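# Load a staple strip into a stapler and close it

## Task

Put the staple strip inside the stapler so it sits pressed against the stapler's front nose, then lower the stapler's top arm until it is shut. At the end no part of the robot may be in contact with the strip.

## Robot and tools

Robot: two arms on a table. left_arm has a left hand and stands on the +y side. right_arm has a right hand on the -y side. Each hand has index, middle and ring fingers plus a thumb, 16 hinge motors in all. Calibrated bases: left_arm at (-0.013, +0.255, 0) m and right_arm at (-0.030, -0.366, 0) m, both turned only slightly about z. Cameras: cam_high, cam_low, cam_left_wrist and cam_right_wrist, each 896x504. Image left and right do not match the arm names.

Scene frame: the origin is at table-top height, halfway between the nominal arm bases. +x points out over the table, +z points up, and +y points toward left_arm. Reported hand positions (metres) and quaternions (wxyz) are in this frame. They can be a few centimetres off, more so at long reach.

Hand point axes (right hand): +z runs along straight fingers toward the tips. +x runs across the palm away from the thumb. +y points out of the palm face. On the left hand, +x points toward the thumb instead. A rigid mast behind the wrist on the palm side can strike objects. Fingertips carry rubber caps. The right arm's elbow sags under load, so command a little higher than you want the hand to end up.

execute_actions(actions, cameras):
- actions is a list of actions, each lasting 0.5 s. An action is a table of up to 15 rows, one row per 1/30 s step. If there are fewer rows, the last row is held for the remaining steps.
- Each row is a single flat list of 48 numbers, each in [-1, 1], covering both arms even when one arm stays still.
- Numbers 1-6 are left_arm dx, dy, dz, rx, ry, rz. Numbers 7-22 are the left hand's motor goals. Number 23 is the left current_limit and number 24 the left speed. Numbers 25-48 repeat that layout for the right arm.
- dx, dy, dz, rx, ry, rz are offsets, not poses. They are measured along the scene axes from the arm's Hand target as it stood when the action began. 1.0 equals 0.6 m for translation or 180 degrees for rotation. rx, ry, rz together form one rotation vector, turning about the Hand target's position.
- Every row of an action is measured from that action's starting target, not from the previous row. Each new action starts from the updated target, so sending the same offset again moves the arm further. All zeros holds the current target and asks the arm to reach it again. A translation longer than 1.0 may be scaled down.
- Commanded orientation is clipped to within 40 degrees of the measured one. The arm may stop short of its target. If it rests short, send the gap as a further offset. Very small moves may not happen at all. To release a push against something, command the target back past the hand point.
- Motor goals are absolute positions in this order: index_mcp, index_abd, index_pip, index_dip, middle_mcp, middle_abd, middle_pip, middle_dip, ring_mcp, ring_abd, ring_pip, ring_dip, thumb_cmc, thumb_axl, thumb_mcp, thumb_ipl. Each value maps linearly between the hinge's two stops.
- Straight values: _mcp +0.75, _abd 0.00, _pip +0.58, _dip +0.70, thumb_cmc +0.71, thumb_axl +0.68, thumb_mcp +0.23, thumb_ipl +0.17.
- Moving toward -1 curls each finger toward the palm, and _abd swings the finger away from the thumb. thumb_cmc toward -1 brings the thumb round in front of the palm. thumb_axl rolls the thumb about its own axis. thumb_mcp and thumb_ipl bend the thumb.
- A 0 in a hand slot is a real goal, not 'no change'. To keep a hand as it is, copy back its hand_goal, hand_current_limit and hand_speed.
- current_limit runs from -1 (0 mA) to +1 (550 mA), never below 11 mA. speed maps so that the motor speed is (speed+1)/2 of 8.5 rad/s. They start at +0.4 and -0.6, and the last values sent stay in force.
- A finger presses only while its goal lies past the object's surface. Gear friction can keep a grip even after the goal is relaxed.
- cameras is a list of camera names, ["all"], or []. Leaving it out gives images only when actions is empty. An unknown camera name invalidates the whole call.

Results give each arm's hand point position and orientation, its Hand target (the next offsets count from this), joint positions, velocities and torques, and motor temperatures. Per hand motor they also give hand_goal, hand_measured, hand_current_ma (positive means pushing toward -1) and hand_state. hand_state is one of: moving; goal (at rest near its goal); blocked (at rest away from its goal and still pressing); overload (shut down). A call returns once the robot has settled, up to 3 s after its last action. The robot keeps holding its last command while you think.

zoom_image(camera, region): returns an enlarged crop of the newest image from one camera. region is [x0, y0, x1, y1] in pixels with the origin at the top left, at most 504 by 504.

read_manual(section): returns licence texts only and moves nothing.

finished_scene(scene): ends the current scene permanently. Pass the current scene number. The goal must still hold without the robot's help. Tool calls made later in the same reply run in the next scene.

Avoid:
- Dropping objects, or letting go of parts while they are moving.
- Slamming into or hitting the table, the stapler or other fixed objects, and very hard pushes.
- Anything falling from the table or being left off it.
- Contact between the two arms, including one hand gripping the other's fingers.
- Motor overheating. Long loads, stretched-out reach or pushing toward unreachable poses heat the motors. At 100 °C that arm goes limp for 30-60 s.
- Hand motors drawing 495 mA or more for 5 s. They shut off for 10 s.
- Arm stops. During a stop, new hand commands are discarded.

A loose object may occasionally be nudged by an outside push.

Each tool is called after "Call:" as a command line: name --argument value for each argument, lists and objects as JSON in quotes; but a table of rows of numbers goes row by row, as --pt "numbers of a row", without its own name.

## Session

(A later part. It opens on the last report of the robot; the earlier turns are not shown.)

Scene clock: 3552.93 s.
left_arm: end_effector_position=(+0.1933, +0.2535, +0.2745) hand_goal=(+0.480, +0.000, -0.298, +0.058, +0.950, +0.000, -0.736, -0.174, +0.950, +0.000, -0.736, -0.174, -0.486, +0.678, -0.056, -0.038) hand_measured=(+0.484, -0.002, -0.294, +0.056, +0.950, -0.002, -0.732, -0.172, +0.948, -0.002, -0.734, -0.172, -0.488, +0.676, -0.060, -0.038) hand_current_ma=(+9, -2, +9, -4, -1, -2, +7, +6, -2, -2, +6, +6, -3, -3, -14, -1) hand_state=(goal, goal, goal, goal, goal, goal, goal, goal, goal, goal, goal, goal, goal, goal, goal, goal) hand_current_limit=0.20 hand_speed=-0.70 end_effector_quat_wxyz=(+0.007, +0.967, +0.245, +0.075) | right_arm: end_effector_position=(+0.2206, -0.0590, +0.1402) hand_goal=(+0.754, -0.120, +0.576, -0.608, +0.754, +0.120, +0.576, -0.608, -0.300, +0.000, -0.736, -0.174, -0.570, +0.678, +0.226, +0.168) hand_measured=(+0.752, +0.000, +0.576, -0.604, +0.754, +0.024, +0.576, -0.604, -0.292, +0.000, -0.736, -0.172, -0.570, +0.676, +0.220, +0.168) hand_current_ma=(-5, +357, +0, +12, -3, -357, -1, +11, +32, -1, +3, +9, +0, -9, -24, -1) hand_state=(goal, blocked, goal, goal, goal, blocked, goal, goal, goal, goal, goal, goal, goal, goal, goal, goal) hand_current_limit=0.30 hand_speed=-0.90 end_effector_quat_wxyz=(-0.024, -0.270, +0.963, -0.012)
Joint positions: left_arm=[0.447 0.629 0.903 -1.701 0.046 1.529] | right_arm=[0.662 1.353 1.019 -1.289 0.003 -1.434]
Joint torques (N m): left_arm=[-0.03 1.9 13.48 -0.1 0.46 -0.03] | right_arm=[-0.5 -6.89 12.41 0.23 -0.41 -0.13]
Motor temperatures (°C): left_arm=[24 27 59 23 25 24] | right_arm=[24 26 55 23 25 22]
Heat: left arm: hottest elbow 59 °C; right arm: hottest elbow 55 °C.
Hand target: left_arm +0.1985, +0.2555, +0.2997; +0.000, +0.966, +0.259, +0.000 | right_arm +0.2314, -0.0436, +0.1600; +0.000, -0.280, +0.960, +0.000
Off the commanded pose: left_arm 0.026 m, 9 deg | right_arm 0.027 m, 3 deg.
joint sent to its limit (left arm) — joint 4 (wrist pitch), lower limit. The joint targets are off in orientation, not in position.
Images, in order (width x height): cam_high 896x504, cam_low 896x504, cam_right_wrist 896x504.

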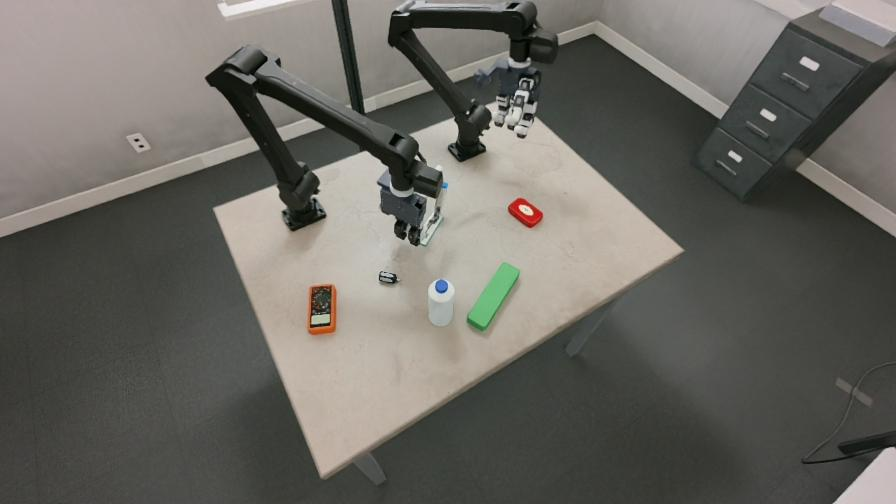

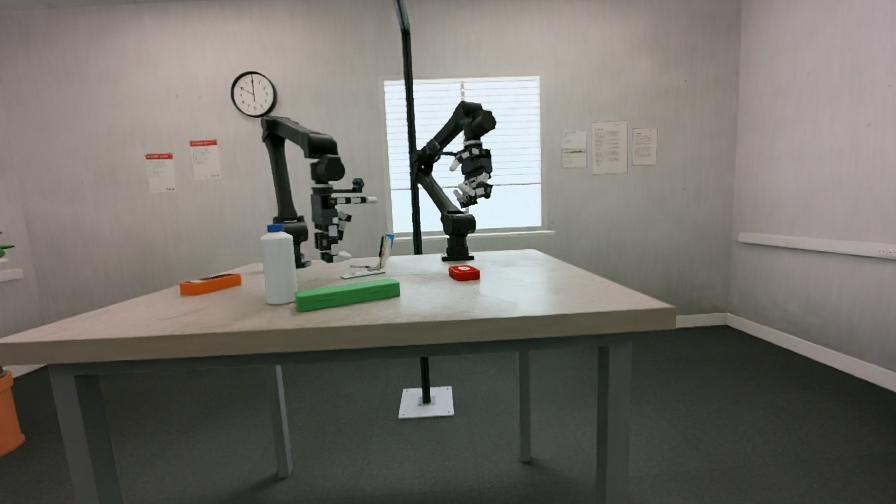

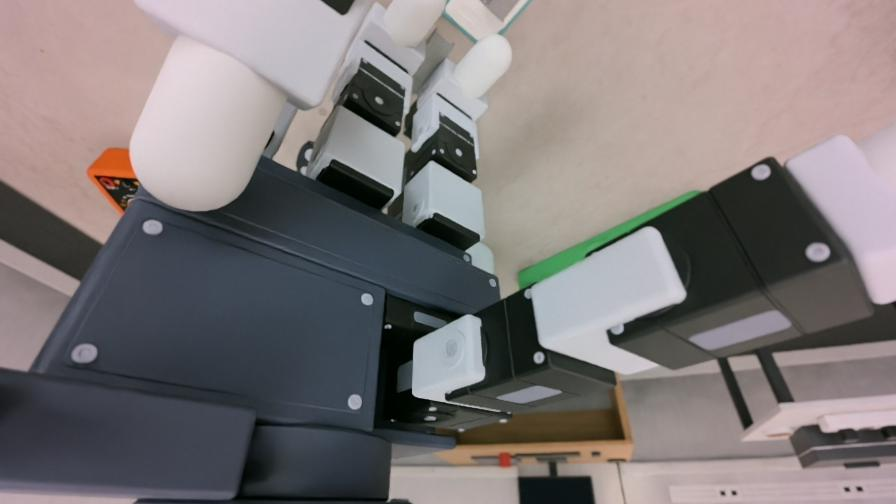

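Call:
execute_actions --actions '[[[0,0,0,0,0,0,0.479,0,-0.299,0.058,0.95,0,-0.737,-0.174,0.95,0,-0.737,-0.174,-0.486,0.678,-0.056,-0.038,0.2,-0.7, -0.018,0.04,0.0,0,0,0,0.754,-0.12,0.576,-0.609,0.754,0.12,0.576,-0.609,-0.3,0,-0.737,-0.174,-0.57,0.678,0.226,0.168,0.3,-0.9],[0,0,0,0,0,0,0.479,0,-0.299,0.058,0.95,0,-0.737,-0.174,0.95,0,-0.737,-0.174,-0.486,0.678,-0.056,-0.038,0.2,-0.7, -0.036,0.075,0.0,0,0,0,0.754,-0.12,0.576,-0.609,0.754,0.12,0.576,-0.609,-0.3,0,-0.737,-0.174,-0.57,0.678,0.226,0.168,0.3,-0.9]]]' --cameras '["cam_right_wrist","cam_high","cam_low"]'

Call:
zoom_image --camera "cam_right_wrist" --region '[350, 0, 600, 160]'

Call:
zoom_image --camera "cam_high" --region '[400, 190, 460, 250]'

Call:
zoom_image --camera "cam_low" --region '[310, 200, 410, 290]'

Scene clock: 3576.97 s.
left_arm: end_effector_position=(+0.1933, +0.2535, +0.2745) hand_goal=(+0.480, +0.000, -0.298, +0.058, +0.950, +0.000, -0.736, -0.174, +0.950, +0.000, -0.736, -0.174, -0.486, +0.678, -0.056, -0.038) hand_measured=(+0.484, -0.002, -0.294, +0.056, +0.950, -0.002, -0.732, -0.172, +0.948, -0.002, -0.734, -0.172, -0.488, +0.676, -0.060, -0.038) hand_current_ma=(+9, -2, +9, -4, -1, -2, +7, +6, -2, -2, +6, +6, -3, -3, -14, -1) hand_state=(goal, goal, goal, goal, goal, goal, goal, goal, goal, goal, goal, goal, goal, goal, goal, goal) hand_current_limit=0.20 hand_speed=-0.70 end_effector_quat_wxyz=(+0.007, +0.967, +0.245, +0.075) | right_arm: end_effector_position=(+0.1899, -0.0124, +0.1407) hand_goal=(+0.754, -0.120, +0.576, -0.608, +0.754, +0.120, +0.576, -0.608, -0.300, +0.000, -0.736, -0.174, -0.570, +0.678, +0.226, +0.168) hand_measured=(+0.752, +0.000, +0.576, -0.604, +0.754, +0.024, +0.576, -0.604, -0.292, +0.000, -0.736, -0.172, -0.570, +0.676, +0.220, +0.168) hand_current_ma=(-4, +357, +0, +12, -2, -357, -1, +11, +32, -1, +3, +9, +0, -9, -24, -1) hand_state=(goal, blocked, goal, goal, goal, blocked, goal, goal, goal, goal, goal, goal, goal, goal, goal, goal) hand_current_limit=0.30 hand_speed=-0.90 end_effector_quat_wxyz=(-0.023, -0.291, +0.956, -0.013)
Joint positions: left_arm=[0.447 0.629 0.903 -1.701 0.046 1.529] | right_arm=[0.808 1.387 1.052 -1.289 -0.001 -1.332]
Joint torques (N m): left_arm=[-0.03 1.9 13.48 -0.09 0.46 -0.03] | right_arm=[-1.73 -6.95 12.71 0.32 -0.24 0.02]
Motor temperatures (°C): left_arm=[24 27 57 23 25 24] | right_arm=[24 26 52 23 25 22]
Heat: left arm: hottest elbow 57 °C; right arm: hottest elbow 52 °C.
Hand target: left_arm +0.1985, +0.2555, +0.2997; +0.000, +0.966, +0.259, +0.000 | right_arm +0.2098, +0.0014, +0.1599; +0.000, -0.280, +0.960, +0.000
Off the commanded pose: left_arm 0.026 m, 9 deg | right_arm 0.031 m, 3 deg.
joint sent to its limit (left arm) — joint 4 (wrist pitch), lower limit. The joint targets are off in orientation, not in position.
Images, in order (width x height): cam_high 896x504, cam_low 896x504, cam_right_wrist 896x504.

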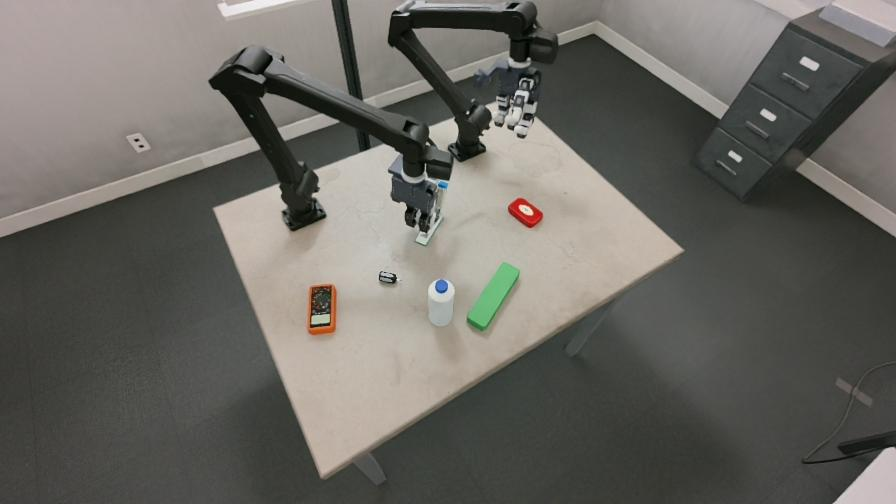

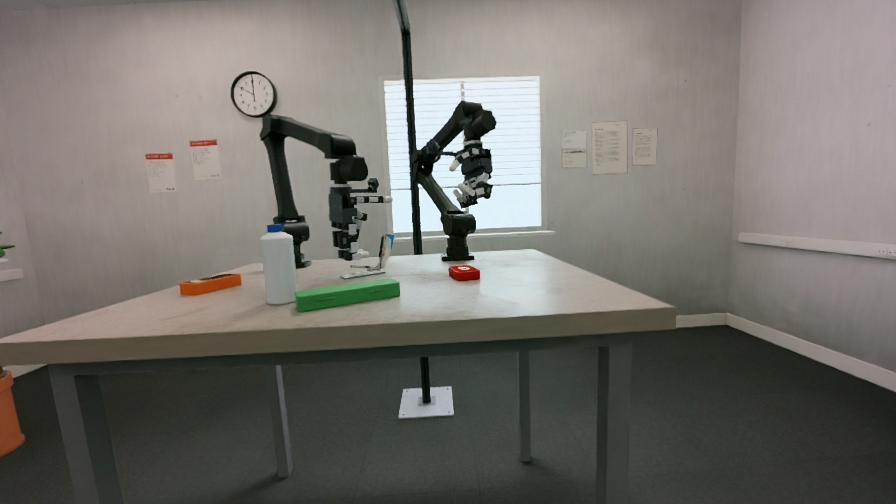

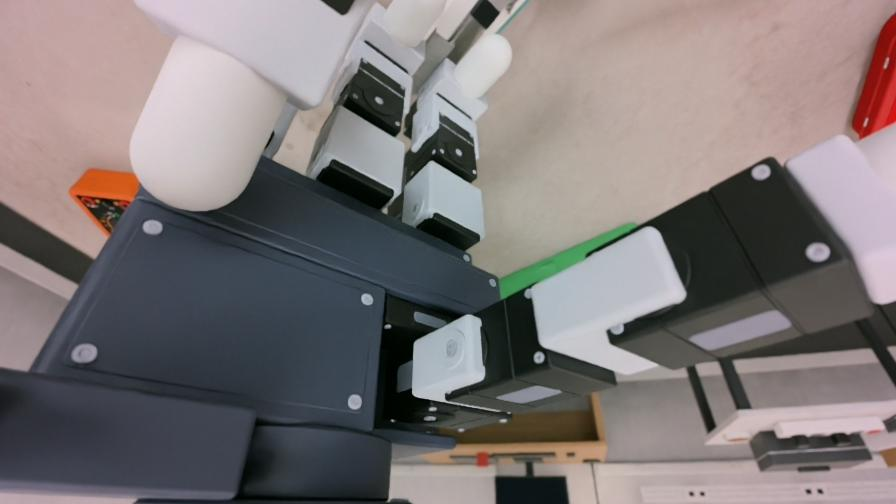

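Scaled by 2.016 from the camera's 896x504 image, which has a finer 1280x720 frame.

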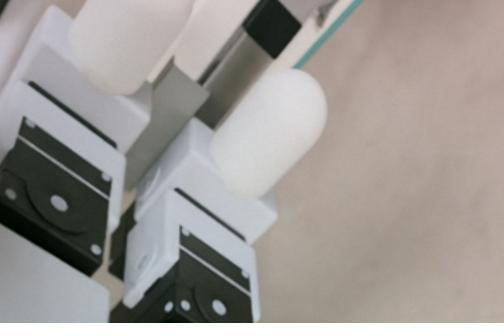

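Scaled by 8.400 from the camera's 896x504 image, which has a finer 1280x720 frame.

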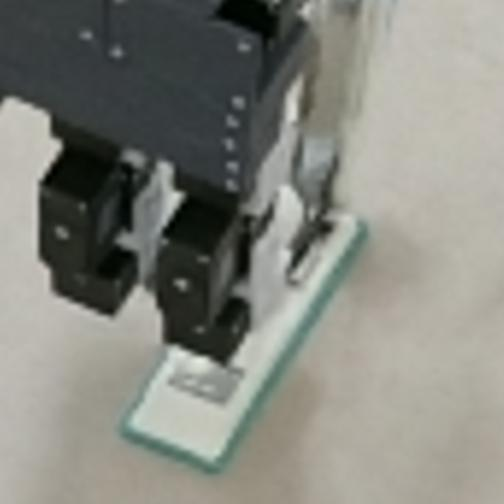

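Scaled by 5.040 from the camera's 896x504 image, which has a finer 1280x720 frame.

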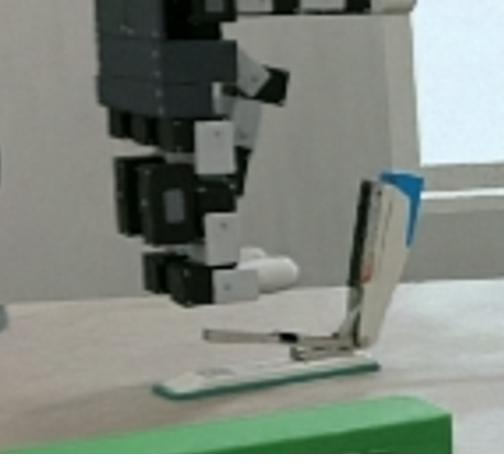

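Call:
zoom_image --camera "cam_right_wrist" --region '[400, 0, 540, 90]'

Scaled by 3.600 from the camera's 896x504 image, which has a finer 1280x720 frame.

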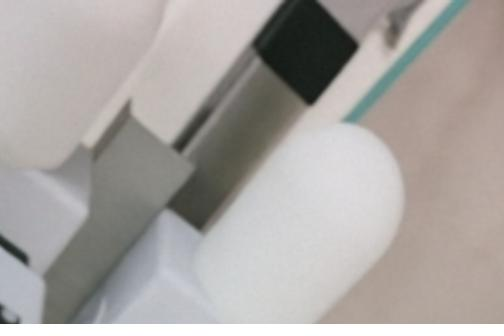

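Call:
execute_actions --actions '[[[0,0,0,0,0,0,0.479,0,-0.299,0.058,0.95,0,-0.737,-0.174,0.95,0,-0.737,-0.174,-0.486,0.678,-0.056,-0.038,0.2,-0.7, 0.015,0.024,-0.006,0,0,0,0.754,-0.12,0.576,-0.609,0.754,0.12,0.576,-0.609,-0.3,0,-0.737,-0.174,-0.57,0.678,0.226,0.168,0.3,-0.9]]]' --cameras '["cam_right_wrist"]'

Call:
zoom_image --camera "cam_right_wrist" --region '[400, 0, 540, 90]'

Scene clock: 3634.13 s.
left_arm: end_effector_position=(+0.1933, +0.2535, +0.2745) hand_goal=(+0.480, +0.000, -0.298, +0.058, +0.950, +0.000, -0.736, -0.174, +0.950, +0.000, -0.736, -0.174, -0.486, +0.678, -0.056, -0.038) hand_measured=(+0.484, -0.002, -0.294, +0.056, +0.950, -0.002, -0.732, -0.172, +0.948, -0.002, -0.734, -0.172, -0.488, +0.676, -0.060, -0.038) hand_current_ma=(+9, -2, +9, -4, -1, -2, +7, +6, -2, -2, +6, +6, -3, -3, -14, -1) hand_state=(goal, goal, goal, goal, goal, goal, goal, goal, goal, goal, goal, goal, goal, goal, goal, goal) hand_current_limit=0.20 hand_speed=-0.70 end_effector_quat_wxyz=(+0.007, +0.967, +0.245, +0.075) | right_arm: end_effector_position=(+0.2017, +0.0000, +0.1359) hand_goal=(+0.754, -0.120, +0.576, -0.608, +0.754, +0.120, +0.576, -0.608, -0.300, +0.000, -0.736, -0.174, -0.570, +0.678, +0.226, +0.168) hand_measured=(+0.752, +0.000, +0.576, -0.604, +0.754, +0.024, +0.576, -0.604, -0.292, +0.000, -0.736, -0.172, -0.570, +0.676, +0.220, +0.168) hand_current_ma=(-4, +357, +0, +12, -2, -357, -1, +11, +32, -1, +3, +9, +0, -9, -24, -1) hand_state=(goal, blocked, goal, goal, goal, blocked, goal, goal, goal, goal, goal, goal, goal, goal, goal, goal) hand_current_limit=0.30 hand_speed=-0.90 end_effector_quat_wxyz=(-0.026, -0.286, +0.958, -0.015)
Joint positions: left_arm=[0.447 0.629 0.903 -1.701 0.046 1.529] | right_arm=[0.808 1.437 1.091 -1.284 -0.001 -1.323]
Joint torques (N m): left_arm=[-0.09 1.96 13.48 -0.09 0.46 -0.03] | right_arm=[-1.49 -7.65 12.44 0.39 -0.22 0.02]
Motor temperatures (°C): left_arm=[24 27 56 23 25 24] | right_arm=[24 26 52 23 25 22]
Heat: left arm: hottest elbow 56 °C; right arm: hottest elbow 52 °C.
Hand target: left_arm +0.1985, +0.2555, +0.2997; +0.000, +0.966, +0.259, +0.000 | right_arm +0.2188, +0.0158, +0.1563; +0.000, -0.280, +0.960, +0.000
Off the commanded pose: left_arm 0.026 m, 9 deg | right_arm 0.031 m, 3 deg.
joint sent to its limit (left arm) — joint 4 (wrist pitch), lower limit. The joint targets are off in orientation, not in position.
Images, in order (width x height): cam_right_wrist 896x504.

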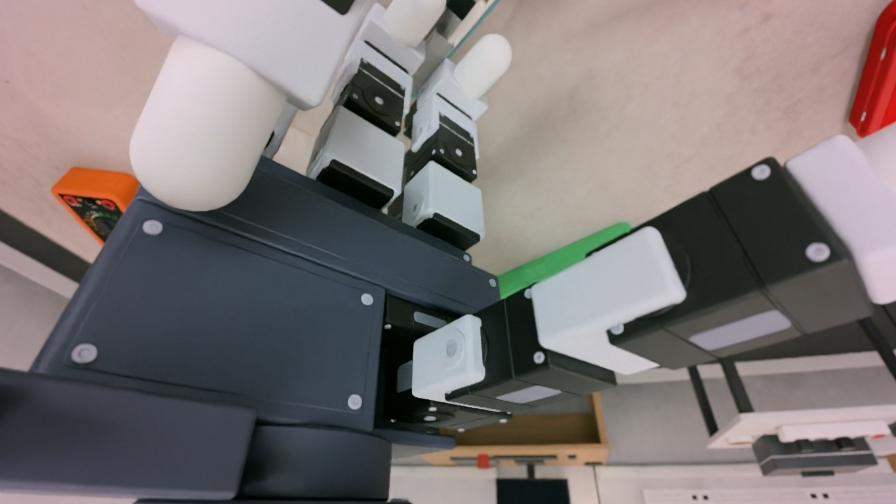

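Scaled by 3.600 from the camera's 896x504 image, which has a finer 1280x720 frame.

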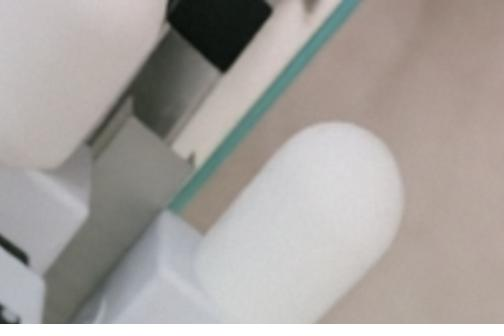

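Call:
execute_actions --actions '[[[0,0,0,0,0,0,0.479,0,-0.299,0.058,0.95,0,-0.737,-0.174,0.95,0,-0.737,-0.174,-0.486,0.678,-0.056,-0.038,0.2,-0.7, -0.009,0.002,-0.02,0,0,0,0.754,-0.12,0.576,-0.609,0.754,0.12,0.576,-0.609,-0.3,0,-0.737,-0.174,-0.57,0.678,0.226,0.168,0.3,-0.9]]]' --cameras '["cam_right_wrist","cam_low","cam_high"]'

Call:
zoom_image --camera "cam_right_wrist" --region '[400, 0, 540, 90]'

Call:
zoom_image --camera "cam_low" --region '[320, 225, 400, 290]'

Scene clock: 3678.77 s.
left_arm: end_effector_position=(+0.1933, +0.2535, +0.2745) hand_goal=(+0.480, +0.000, -0.298, +0.058, +0.950, +0.000, -0.736, -0.174, +0.950, +0.000, -0.736, -0.174, -0.486, +0.678, -0.056, -0.038) hand_measured=(+0.484, -0.002, -0.294, +0.056, +0.950, -0.002, -0.732, -0.172, +0.948, -0.002, -0.734, -0.172, -0.488, +0.676, -0.060, -0.038) hand_current_ma=(+9, -2, +9, -4, -1, -2, +7, +6, -2, -2, +6, +6, -3, -3, -14, -1) hand_state=(goal, goal, goal, goal, goal, goal, goal, goal, goal, goal, goal, goal, goal, goal, goal, goal) hand_current_limit=0.20 hand_speed=-0.70 end_effector_quat_wxyz=(+0.007, +0.967, +0.245, +0.075) | right_arm: end_effector_position=(+0.2074, +0.0055, +0.1366) hand_goal=(+0.754, -0.120, +0.576, -0.608, +0.754, +0.120, +0.576, -0.608, -0.300, +0.000, -0.736, -0.174, -0.570, +0.678, +0.226, +0.168) hand_measured=(+0.752, +0.000, +0.576, -0.604, +0.754, +0.024, +0.576, -0.604, -0.292, +0.000, -0.736, -0.172, -0.570, +0.676, +0.220, +0.168) hand_current_ma=(-4, +358, +0, +12, -2, -357, -1, +11, +32, -1, +3, +9, +0, -9, -24, -1) hand_state=(goal, blocked, goal, goal, goal, blocked, goal, goal, goal, goal, goal, goal, goal, goal, goal, goal) hand_current_limit=0.30 hand_speed=-0.90 end_effector_quat_wxyz=(-0.014, -0.281, +0.960, -0.007)
Joint positions: left_arm=[0.447 0.629 0.903 -1.701 0.046 1.529] | right_arm=[0.808 1.438 1.091 -1.256 -0.001 -1.311]
Joint torques (N m): left_arm=[-0.03 1.9 13.46 -0.12 0.46 -0.03] | right_arm=[-0.38 -7.59 10.26 0.44 -0.28 0.04]
Motor temperatures (°C): left_arm=[24 27 57 23 25 24] | right_arm=[24 26 52 23 25 22]
Heat: left arm: hottest elbow 57 °C; right arm: hottest elbow 52 °C.
Hand target: left_arm +0.1985, +0.2555, +0.2997; +0.000, +0.966, +0.259, +0.000 | right_arm +0.2133, +0.0169, +0.1442; +0.000, -0.280, +0.960, -0.001
Off the commanded pose: left_arm 0.026 m, 9 deg | right_arm 0.015 m, 2 deg.
joint sent to its limit (left arm) — joint 4 (wrist pitch), lower limit. The joint targets are off in orientation, not in position.
Images, in order (width x height): cam_high 896x504, cam_low 896x504, cam_right_wrist 896x504.

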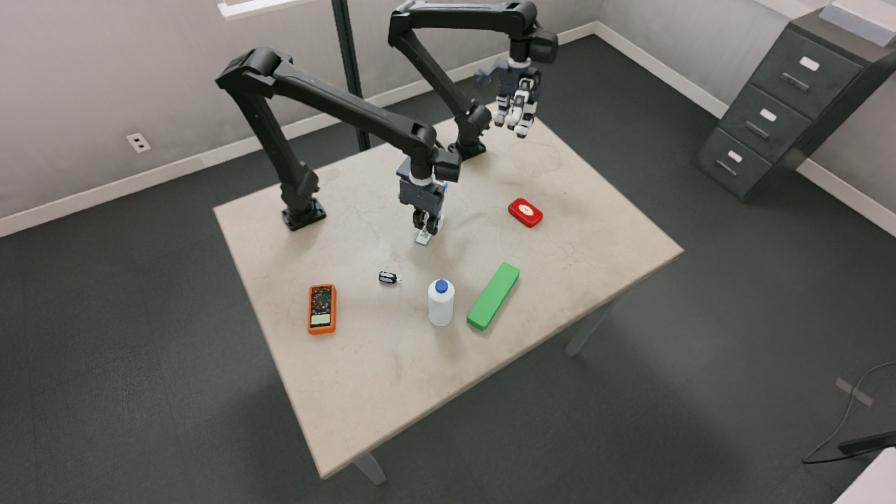

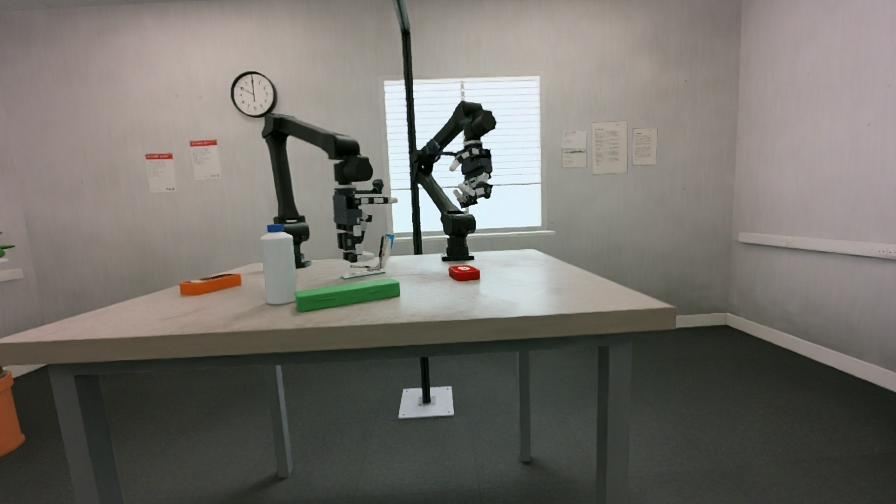

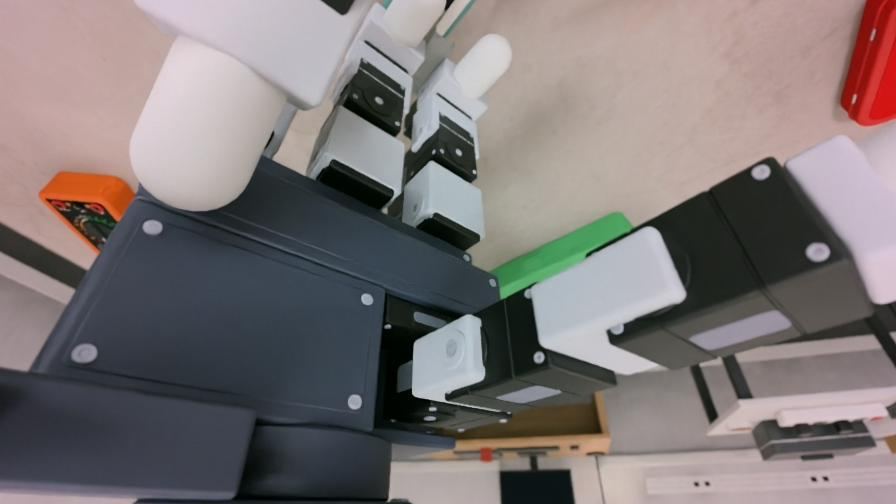

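Scaled by 3.600 from the camera's 896x504 image, which has a finer 1280x720 frame.

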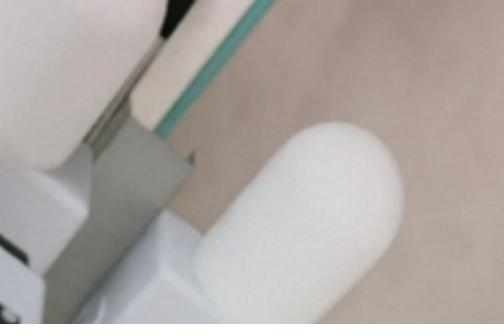

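Scaled by 6.300 from the camera's 896x504 image, which has a finer 1280x720 frame.

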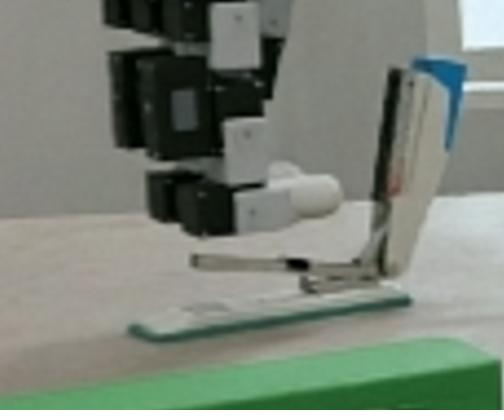

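Call:
execute_actions --actions '[[[0,0,0,0,0,0,0.479,0,-0.299,0.058,0.95,0,-0.737,-0.174,0.95,0,-0.737,-0.174,-0.486,0.678,-0.056,-0.038,0.2,-0.7, -0.0238,-0.0215,-0.0187,0,0,0,0.754,-0.12,0.576,-0.609,0.754,0.12,0.576,-0.609,-0.3,0,-0.737,-0.174,-0.57,0.678,0.226,0.168,0.3,-0.9]]]' --cameras '["cam_right_wrist","cam_low"]'

Call:
zoom_image --camera "cam_right_wrist" --region '[400, 0, 540, 90]'

Call:
zoom_image --camera "cam_low" --region '[320, 225, 400, 290]'

Scene clock: 3710.90 s.
left_arm: end_effector_position=(+0.1933, +0.2535, +0.2745) hand_goal=(+0.480, +0.000, -0.298, +0.058, +0.950, +0.000, -0.736, -0.174, +0.950, +0.000, -0.736, -0.174, -0.486, +0.678, -0.056, -0.038) hand_measured=(+0.484, -0.002, -0.294, +0.056, +0.950, -0.002, -0.732, -0.172, +0.948, -0.002, -0.734, -0.172, -0.488, +0.676, -0.060, -0.038) hand_current_ma=(+9, -2, +9, -4, -1, -2, +7, +6, -2, -2, +6, +6, -3, -3, -14, -1) hand_state=(goal, goal, goal, goal, goal, goal, goal, goal, goal, goal, goal, goal, goal, goal, goal, goal) hand_current_limit=0.20 hand_speed=-0.70 end_effector_quat_wxyz=(+0.007, +0.967, +0.245, +0.075) | right_arm: end_effector_position=(+0.1999, -0.0017, +0.1255) hand_goal=(+0.754, -0.120, +0.576, -0.608, +0.754, +0.120, +0.576, -0.608, -0.300, +0.000, -0.736, -0.174, -0.570, +0.678, +0.226, +0.168) hand_measured=(+0.752, +0.000, +0.576, -0.604, +0.754, +0.024, +0.576, -0.604, -0.292, +0.000, -0.736, -0.172, -0.570, +0.676, +0.220, +0.168) hand_current_ma=(-4, +357, +0, +12, -2, -357, -1, +11, +32, -1, +3, +9, +0, -9, -24, -1) hand_state=(goal, blocked, goal, goal, goal, blocked, goal, goal, goal, goal, goal, goal, goal, goal, goal, goal) hand_current_limit=0.30 hand_speed=-0.90 end_effector_quat_wxyz=(-0.013, -0.280, +0.960, -0.007)
Joint positions: left_arm=[0.447 0.629 0.903 -1.701 0.046 1.529] | right_arm=[0.81 1.42 1.043 -1.223 -0.001 -1.306]
Joint torques (N m): left_arm=[-0.03 1.96 13.46 -0.1 0.46 -0.03] | right_arm=[0.03 -8.29 8.43 0.65 -0.27 -0.02]
Motor temperatures (°C): left_arm=[24 27 57 23 25 24] | right_arm=[24 26 51 23 25 22]
Heat: left arm: hottest elbow 57 °C; right arm: hottest elbow 51 °C.
Hand target: left_arm +0.1985, +0.2555, +0.2997; +0.000, +0.966, +0.259, +0.000 | right_arm +0.1991, +0.0040, +0.1330; +0.000, -0.280, +0.960, +0.000
Off the commanded pose: left_arm 0.026 m, 9 deg | right_arm 0.009 m, 2 deg.
joint sent to its limit (left arm) — joint 4 (wrist pitch), lower limit. The joint targets are off in orientation, not in position.
Images, in order (width x height): cam_low 896x504, cam_right_wrist 896x504.

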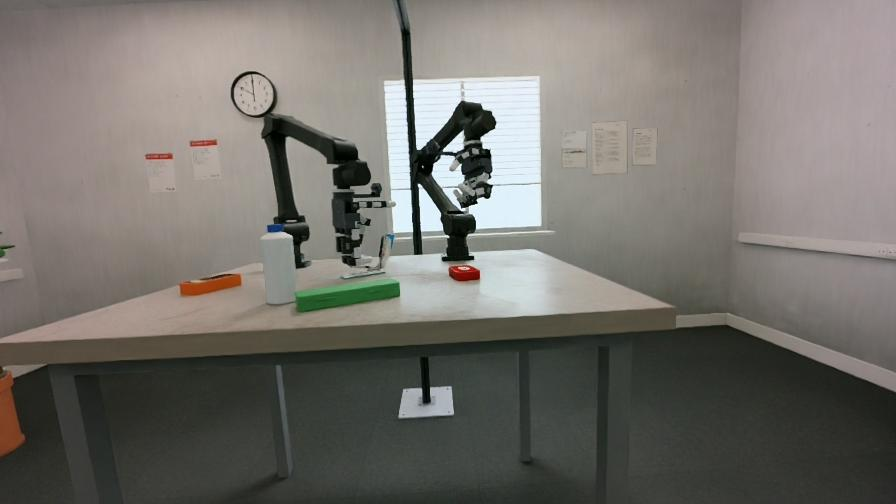

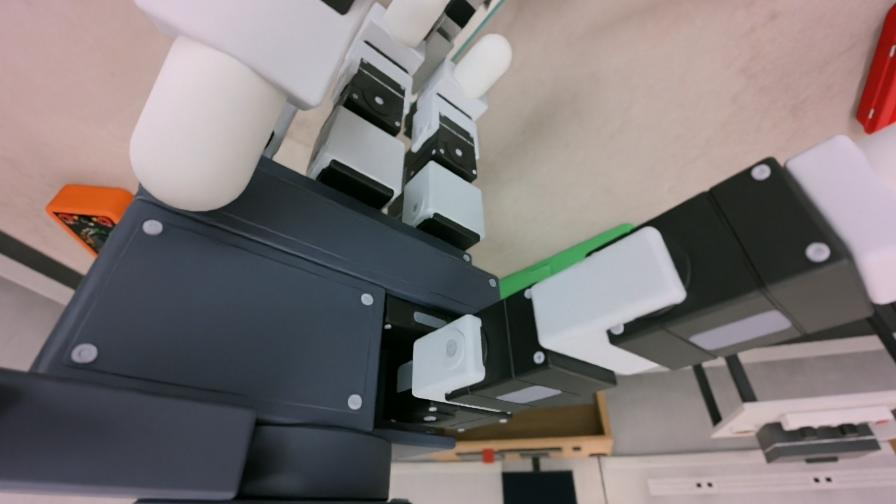

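Scaled by 3.600 from the camera's 896x504 image, which has a finer 1280x720 frame.

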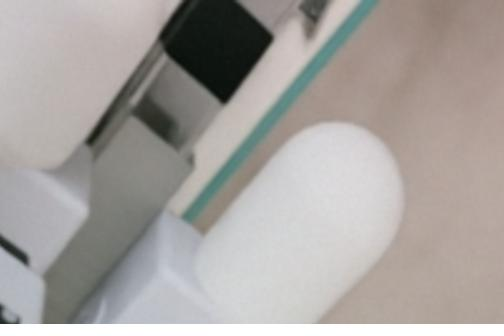

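Scaled by 6.300 from the camera's 896x504 image, which has a finer 1280x720 frame.

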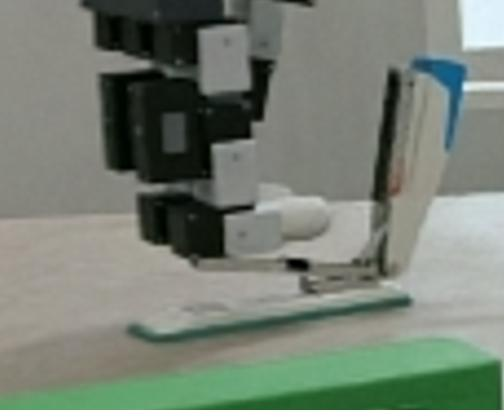

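Call:
execute_actions --actions '[[[0,0,0,0,0,0,0.479,0,-0.299,0.058,0.95,0,-0.737,-0.174,0.95,0,-0.737,-0.174,-0.486,0.678,-0.056,-0.038,0.2,-0.7, -0.0083,0.0058,0.0,0,0,0,0.754,-0.12,0.576,-0.609,0.754,0.12,0.576,-0.609,-0.3,0,-0.737,-0.174,-0.57,0.678,0.226,0.168,0.3,-0.9]]]' --cameras '["cam_right_wrist"]'

Call:
zoom_image --camera "cam_right_wrist" --region '[400, 0, 540, 90]'

Scene clock: 3730.47 s.
left_arm: end_effector_position=(+0.1933, +0.2535, +0.2745) hand_goal=(+0.480, +0.000, -0.298, +0.058, +0.950, +0.000, -0.736, -0.174, +0.950, +0.000, -0.736, -0.174, -0.486, +0.678, -0.056, -0.038) hand_measured=(+0.484, -0.002, -0.294, +0.056, +0.950, -0.002, -0.732, -0.172, +0.948, -0.002, -0.734, -0.172, -0.488, +0.676, -0.060, -0.038) hand_current_ma=(+9, -2, +9, -4, -1, -2, +7, +6, -2, -2, +6, +6, -3, -3, -14, -1) hand_state=(goal, goal, goal, goal, goal, goal, goal, goal, goal, goal, goal, goal, goal, goal, goal, goal) hand_current_limit=0.20 hand_speed=-0.70 end_effector_quat_wxyz=(+0.007, +0.967, +0.245, +0.075) | right_arm: end_effector_position=(+0.1945, +0.0028, +0.1254) hand_goal=(+0.754, -0.120, +0.576, -0.608, +0.754, +0.120, +0.576, -0.608, -0.300, +0.000, -0.736, -0.174, -0.570, +0.678, +0.226, +0.168) hand_measured=(+0.752, +0.000, +0.576, -0.604, +0.754, +0.024, +0.576, -0.604, -0.292, +0.000, -0.736, -0.172, -0.570, +0.676, +0.220, +0.168) hand_current_ma=(-4, +358, +0, +12, -2, -357, -1, +11, +32, -1, +3, +9, +0, -9, -24, -1) hand_state=(goal, blocked, goal, goal, goal, blocked, goal, goal, goal, goal, goal, goal, goal, goal, goal, goal) hand_current_limit=0.30 hand_speed=-0.90 end_effector_quat_wxyz=(-0.013, -0.281, +0.960, -0.008)
Joint positions: left_arm=[0.447 0.629 0.903 -1.701 0.046 1.529] | right_arm=[0.829 1.42 1.043 -1.223 0 -1.291]
Joint torques (N m): left_arm=[-0.03 1.96 13.48 -0.1 0.46 -0.03] | right_arm=[-0.15 -9.17 8.35 0.51 -0.29 -0.06]
Motor temperatures (°C): left_arm=[24 27 57 23 25 24] | right_arm=[24 27 51 23 25 22]
Heat: left arm: hottest elbow 57 °C; right arm: hottest elbow 51 °C.
Hand target: left_arm +0.1985, +0.2555, +0.2997; +0.000, +0.966, +0.259, +0.000 | right_arm +0.1942, +0.0075, +0.1330; +0.000, -0.280, +0.960, +0.000
Off the commanded pose: left_arm 0.026 m, 9 deg | right_arm 0.009 m, 2 deg.
joint sent to its limit (left arm) — joint 4 (wrist pitch), lower limit. The joint targets are off in orientation, not in position.
Images, in order (width x height): cam_right_wrist 896x504.

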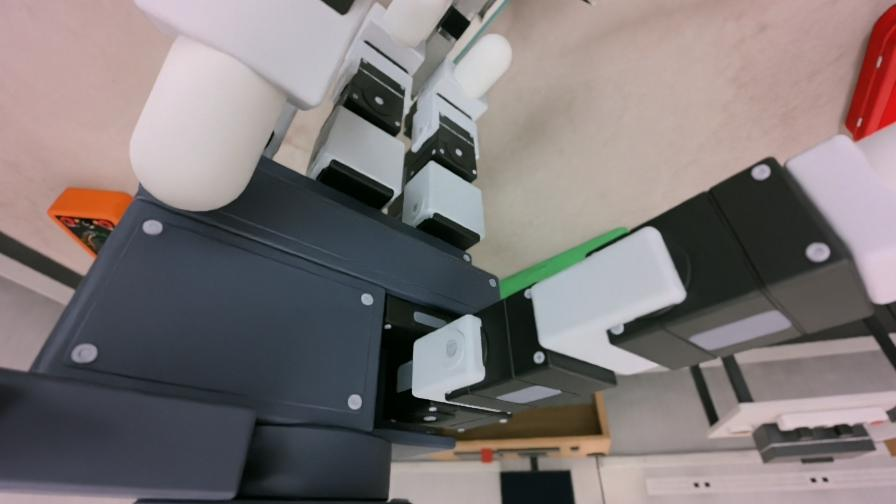

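Scaled by 3.600 from the camera's 896x504 image, which has a finer 1280x720 frame.

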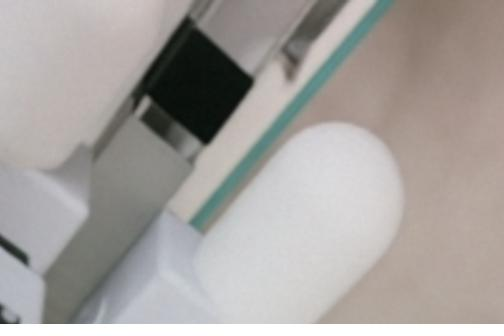

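Call:
execute_actions --actions '[[[0,0,0,0,0,0,0.479,0,-0.299,0.058,0.95,0,-0.737,-0.174,0.95,0,-0.737,-0.174,-0.486,0.678,-0.056,-0.038,0.2,-0.7, 0.0133,-0.0052,0.0,0,0,0,0.754,-0.12,0.576,-0.609,0.754,0.12,0.576,-0.609,-0.3,0,-0.737,-0.174,-0.57,0.678,0.226,0.168,0.3,-0.9]]]' --cameras '["cam_right_wrist","cam_high"]'

Call:
zoom_image --camera "cam_right_wrist" --region '[400, 0, 540, 90]'

Call:
zoom_image --camera "cam_high" --region '[408, 200, 458, 250]'

Scene clock: 3766.73 s.
left_arm: end_effector_position=(+0.1933, +0.2535, +0.2745) hand_goal=(+0.480, +0.000, -0.298, +0.058, +0.950, +0.000, -0.736, -0.174, +0.950, +0.000, -0.736, -0.174, -0.486, +0.678, -0.056, -0.038) hand_measured=(+0.484, -0.002, -0.294, +0.056, +0.950, -0.002, -0.732, -0.172, +0.948, -0.002, -0.734, -0.172, -0.488, +0.676, -0.060, -0.038) hand_current_ma=(+9, -2, +9, -4, -1, -2, +7, +6, -2, -2, +6, +6, -3, -3, -14, -1) hand_state=(goal, goal, goal, goal, goal, goal, goal, goal, goal, goal, goal, goal, goal, goal, goal, goal) hand_current_limit=0.20 hand_speed=-0.70 end_effector_quat_wxyz=(+0.007, +0.967, +0.245, +0.075) | right_arm: end_effector_position=(+0.1945, +0.0028, +0.1254) hand_goal=(+0.754, -0.120, +0.576, -0.608, +0.754, +0.120, +0.576, -0.608, -0.300, +0.000, -0.736, -0.174, -0.570, +0.678, +0.226, +0.168) hand_measured=(+0.752, +0.000, +0.576, -0.604, +0.754, +0.024, +0.576, -0.604, -0.292, +0.000, -0.736, -0.172, -0.570, +0.676, +0.220, +0.168) hand_current_ma=(-4, +358, +0, +12, -2, -357, -1, +11, +32, -1, +3, +9, +0, -9, -24, -1) hand_state=(goal, blocked, goal, goal, goal, blocked, goal, goal, goal, goal, goal, goal, goal, goal, goal, goal) hand_current_limit=0.30 hand_speed=-0.90 end_effector_quat_wxyz=(-0.013, -0.281, +0.960, -0.008)
Joint positions: left_arm=[0.447 0.629 0.903 -1.701 0.046 1.529] | right_arm=[0.829 1.42 1.043 -1.223 0 -1.29]
Joint torques (N m): left_arm=[-0.09 1.96 13.46 -0.09 0.46 -0.03] | right_arm=[-2.08 -8.47 8.79 0.62 -0.26 -0.13]
Motor temperatures (°C): left_arm=[24 27 57 23 25 24] | right_arm=[24 27 50 23 25 22]
Heat: left arm: hottest elbow 57 °C; right arm: hottest elbow 50 °C.
Hand target: left_arm +0.1985, +0.2555, +0.2997; +0.000, +0.966, +0.259, +0.000 | right_arm +0.2022, +0.0044, +0.1330; +0.000, -0.280, +0.960, +0.000
Off the commanded pose: left_arm 0.026 m, 9 deg | right_arm 0.011 m, 2 deg.
joint sent to its limit (left arm) — joint 4 (wrist pitch), lower limit. The joint targets are off in orientation, not in position.
Images, in order (width x height): cam_high 896x504, cam_right_wrist 896x504.

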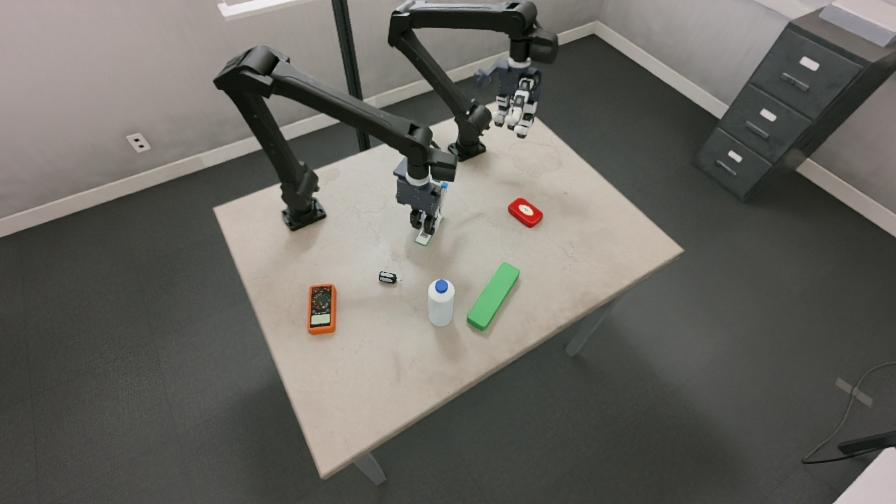

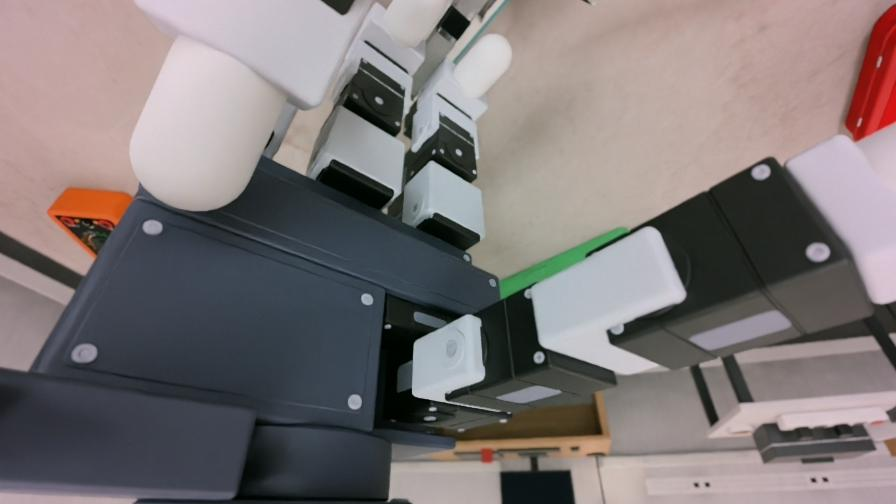

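Scaled by 3.600 from the camera's 896x504 image, which has a finer 1280x720 frame.

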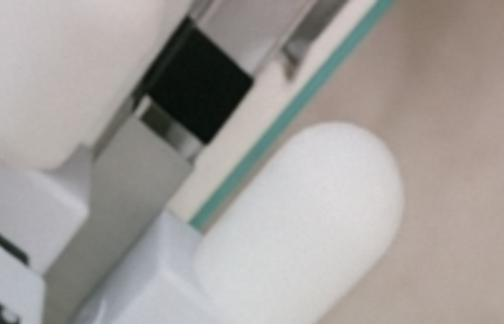

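Scaled by 10.080 from the camera's 896x504 image, which has a finer 1280x720 frame.

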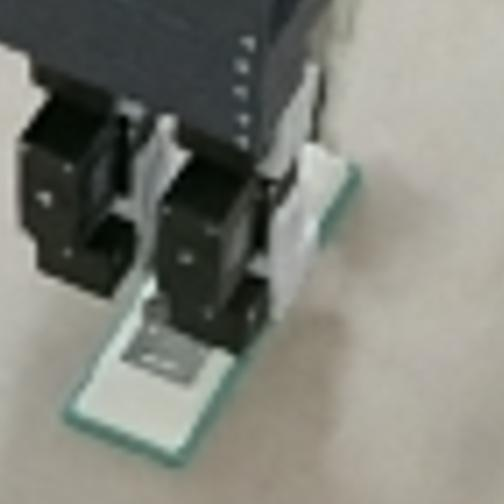

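Call:
execute_actions --actions '[[[0,0,0,0,0,0,0.479,0,-0.299,0.058,0.95,0,-0.737,-0.174,0.95,0,-0.737,-0.174,-0.486,0.678,-0.056,-0.038,0.2,-0.7, 0.0075,-0.0007,0.0,0,0,0,0.754,-0.12,0.576,-0.609,0.754,0.12,0.576,-0.609,-0.3,0,-0.737,-0.174,-0.57,0.678,0.226,0.168,0.3,-0.9]]]' --cameras '["cam_right_wrist"]'

Call:
zoom_image --camera "cam_right_wrist" --region '[400, 0, 540, 90]'

Scene clock: 3784.80 s.
left_arm: end_effector_position=(+0.1933, +0.2535, +0.2745) hand_goal=(+0.480, +0.000, -0.298, +0.058, +0.950, +0.000, -0.736, -0.174, +0.950, +0.000, -0.736, -0.174, -0.486, +0.678, -0.056, -0.038) hand_measured=(+0.484, -0.002, -0.294, +0.056, +0.950, -0.002, -0.732, -0.172, +0.948, -0.002, -0.734, -0.172, -0.488, +0.676, -0.060, -0.038) hand_current_ma=(+9, -2, +9, -4, -1, -2, +7, +6, -2, -2, +6, +6, -3, -3, -14, -1) hand_state=(goal, goal, goal, goal, goal, goal, goal, goal, goal, goal, goal, goal, goal, goal, goal, goal) hand_current_limit=0.20 hand_speed=-0.70 end_effector_quat_wxyz=(+0.007, +0.967, +0.245, +0.075) | right_arm: end_effector_position=(+0.1974, +0.0003, +0.1254) hand_goal=(+0.754, -0.120, +0.576, -0.608, +0.754, +0.120, +0.576, -0.608, -0.300, +0.000, -0.736, -0.174, -0.570, +0.678, +0.226, +0.168) hand_measured=(+0.752, +0.000, +0.576, -0.604, +0.754, +0.024, +0.576, -0.604, -0.292, +0.000, -0.736, -0.172, -0.570, +0.676, +0.220, +0.168) hand_current_ma=(-4, +358, +0, +12, -2, -357, -1, +11, +32, -1, +3, +9, +0, -9, -24, -1) hand_state=(goal, blocked, goal, goal, goal, blocked, goal, goal, goal, goal, goal, goal, goal, goal, goal, goal) hand_current_limit=0.30 hand_speed=-0.90 end_effector_quat_wxyz=(-0.013, -0.280, +0.960, -0.008)
Joint positions: left_arm=[0.447 0.629 0.903 -1.701 0.046 1.529] | right_arm=[0.819 1.42 1.043 -1.223 0 -1.299]
Joint torques (N m): left_arm=[0.03 1.9 13.48 -0.09 0.46 -0.03] | right_arm=[-1.73 -7.77 9.39 0.76 -0.24 -0.17]
Motor temperatures (°C): left_arm=[24 27 57 23 25 24] | right_arm=[24 27 49 23 25 22]
Heat: left arm: hottest elbow 57 °C; right arm: hottest elbow 49 °C.
Hand target: left_arm +0.1985, +0.2555, +0.2997; +0.000, +0.966, +0.259, +0.000 | right_arm +0.2066, +0.0040, +0.1330; +0.000, -0.280, +0.960, +0.000
Off the commanded pose: left_arm 0.026 m, 9 deg | right_arm 0.013 m, 2 deg.
joint sent to its limit (left arm) — joint 4 (wrist pitch), lower limit. The joint targets are off in orientation, not in position.
Images, in order (width x height): cam_right_wrist 896x504.

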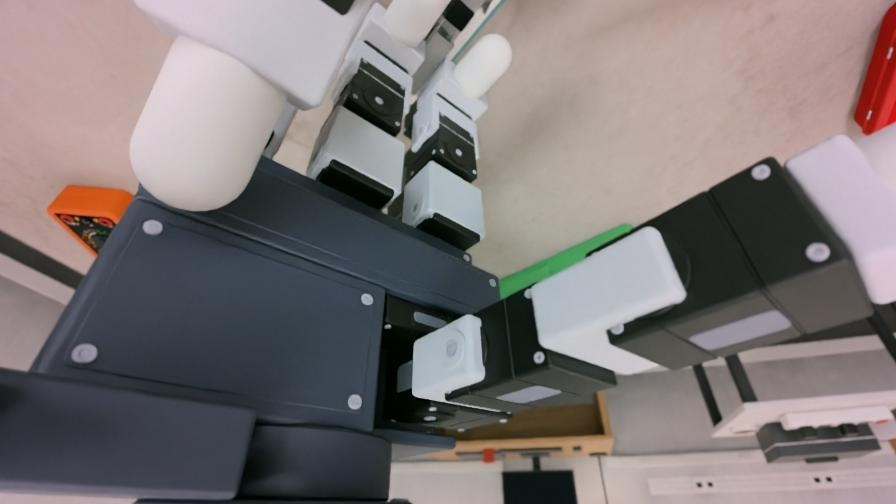

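Scaled by 3.600 from the camera's 896x504 image, which has a finer 1280x720 frame.

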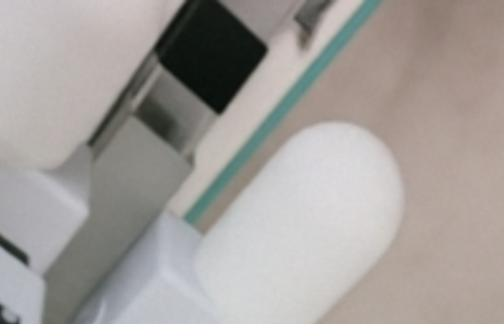

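Call:
execute_actions --actions '[[[0,0,0,0,0,0,0.479,0,-0.299,0.058,0.95,0,-0.737,-0.174,0.95,0,-0.737,-0.174,-0.486,0.678,-0.056,-0.038,0.2,-0.7, 0.0015,0.0025,-0.0067,0,0,0,0.754,-0.12,0.576,-0.609,0.754,0.12,0.576,-0.609,-0.3,0,-0.737,-0.174,-0.57,0.678,0.226,0.168,0.3,-0.9]]]' --cameras '["cam_right_wrist"]'

Call:
zoom_image --camera "cam_right_wrist" --region '[400, 0, 540, 90]'

Scene clock: 3804.87 s.
left_arm: end_effector_position=(+0.1933, +0.2535, +0.2745) hand_goal=(+0.480, +0.000, -0.298, +0.058, +0.950, +0.000, -0.736, -0.174, +0.950, +0.000, -0.736, -0.174, -0.486, +0.678, -0.056, -0.038) hand_measured=(+0.484, -0.002, -0.294, +0.056, +0.950, -0.002, -0.732, -0.172, +0.948, -0.002, -0.734, -0.172, -0.488, +0.676, -0.060, -0.038) hand_current_ma=(+9, -2, +9, -4, -1, -2, +7, +6, -2, -2, +6, +6, -3, -3, -14, -1) hand_state=(goal, goal, goal, goal, goal, goal, goal, goal, goal, goal, goal, goal, goal, goal, goal, goal) hand_current_limit=0.20 hand_speed=-0.70 end_effector_quat_wxyz=(+0.007, +0.967, +0.245, +0.075) | right_arm: end_effector_position=(+0.1992, +0.0023, +0.1258) hand_goal=(+0.754, -0.120, +0.576, -0.608, +0.754, +0.120, +0.576, -0.608, -0.300, +0.000, -0.736, -0.174, -0.570, +0.678, +0.226, +0.168) hand_measured=(+0.752, +0.000, +0.576, -0.604, +0.754, +0.024, +0.576, -0.604, -0.292, +0.000, -0.736, -0.172, -0.570, +0.676, +0.220, +0.168) hand_current_ma=(-4, +358, +0, +12, -2, -357, -1, +11, +32, -1, +3, +9, +0, -9, -24, -1) hand_state=(goal, blocked, goal, goal, goal, blocked, goal, goal, goal, goal, goal, goal, goal, goal, goal, goal) hand_current_limit=0.30 hand_speed=-0.90 end_effector_quat_wxyz=(-0.008, -0.280, +0.960, -0.005)
Joint positions: left_arm=[0.447 0.629 0.903 -1.701 0.046 1.529] | right_arm=[0.819 1.42 1.043 -1.212 0 -1.299]
Joint torques (N m): left_arm=[-0.03 1.9 13.48 -0.1 0.46 -0.03] | right_arm=[-1.61 -7.12 9.21 0.61 -0.3 -0.17]
Motor temperatures (°C): left_arm=[24 27 58 23 25 24] | right_arm=[24 27 50 23 25 22]
Heat: left arm: hottest elbow 58 °C; right arm: hottest elbow 50 °C.
Hand target: left_arm +0.1985, +0.2555, +0.2997; +0.000, +0.966, +0.259, +0.000 | right_arm +0.2075, +0.0055, +0.1290; +0.000, -0.280, +0.960, +0.000
Off the commanded pose: left_arm 0.026 m, 9 deg | right_arm 0.009 m, 1 deg.
joint sent to its limit (left arm) — joint 4 (wrist pitch), lower limit. The joint targets are off in orientation, not in position.
Images, in order (width x height): cam_right_wrist 896x504.

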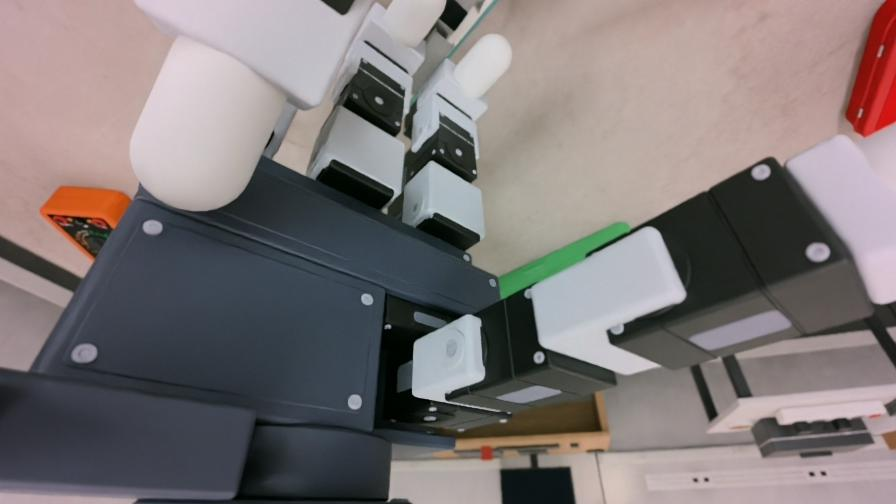

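Scaled by 3.600 from the camera's 896x504 image, which has a finer 1280x720 frame.

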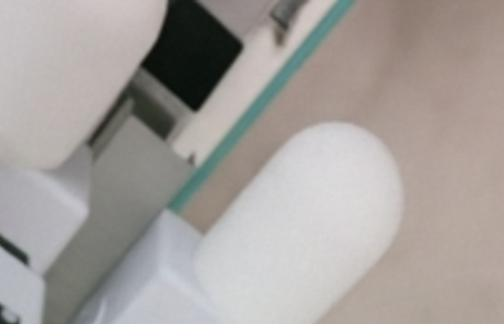

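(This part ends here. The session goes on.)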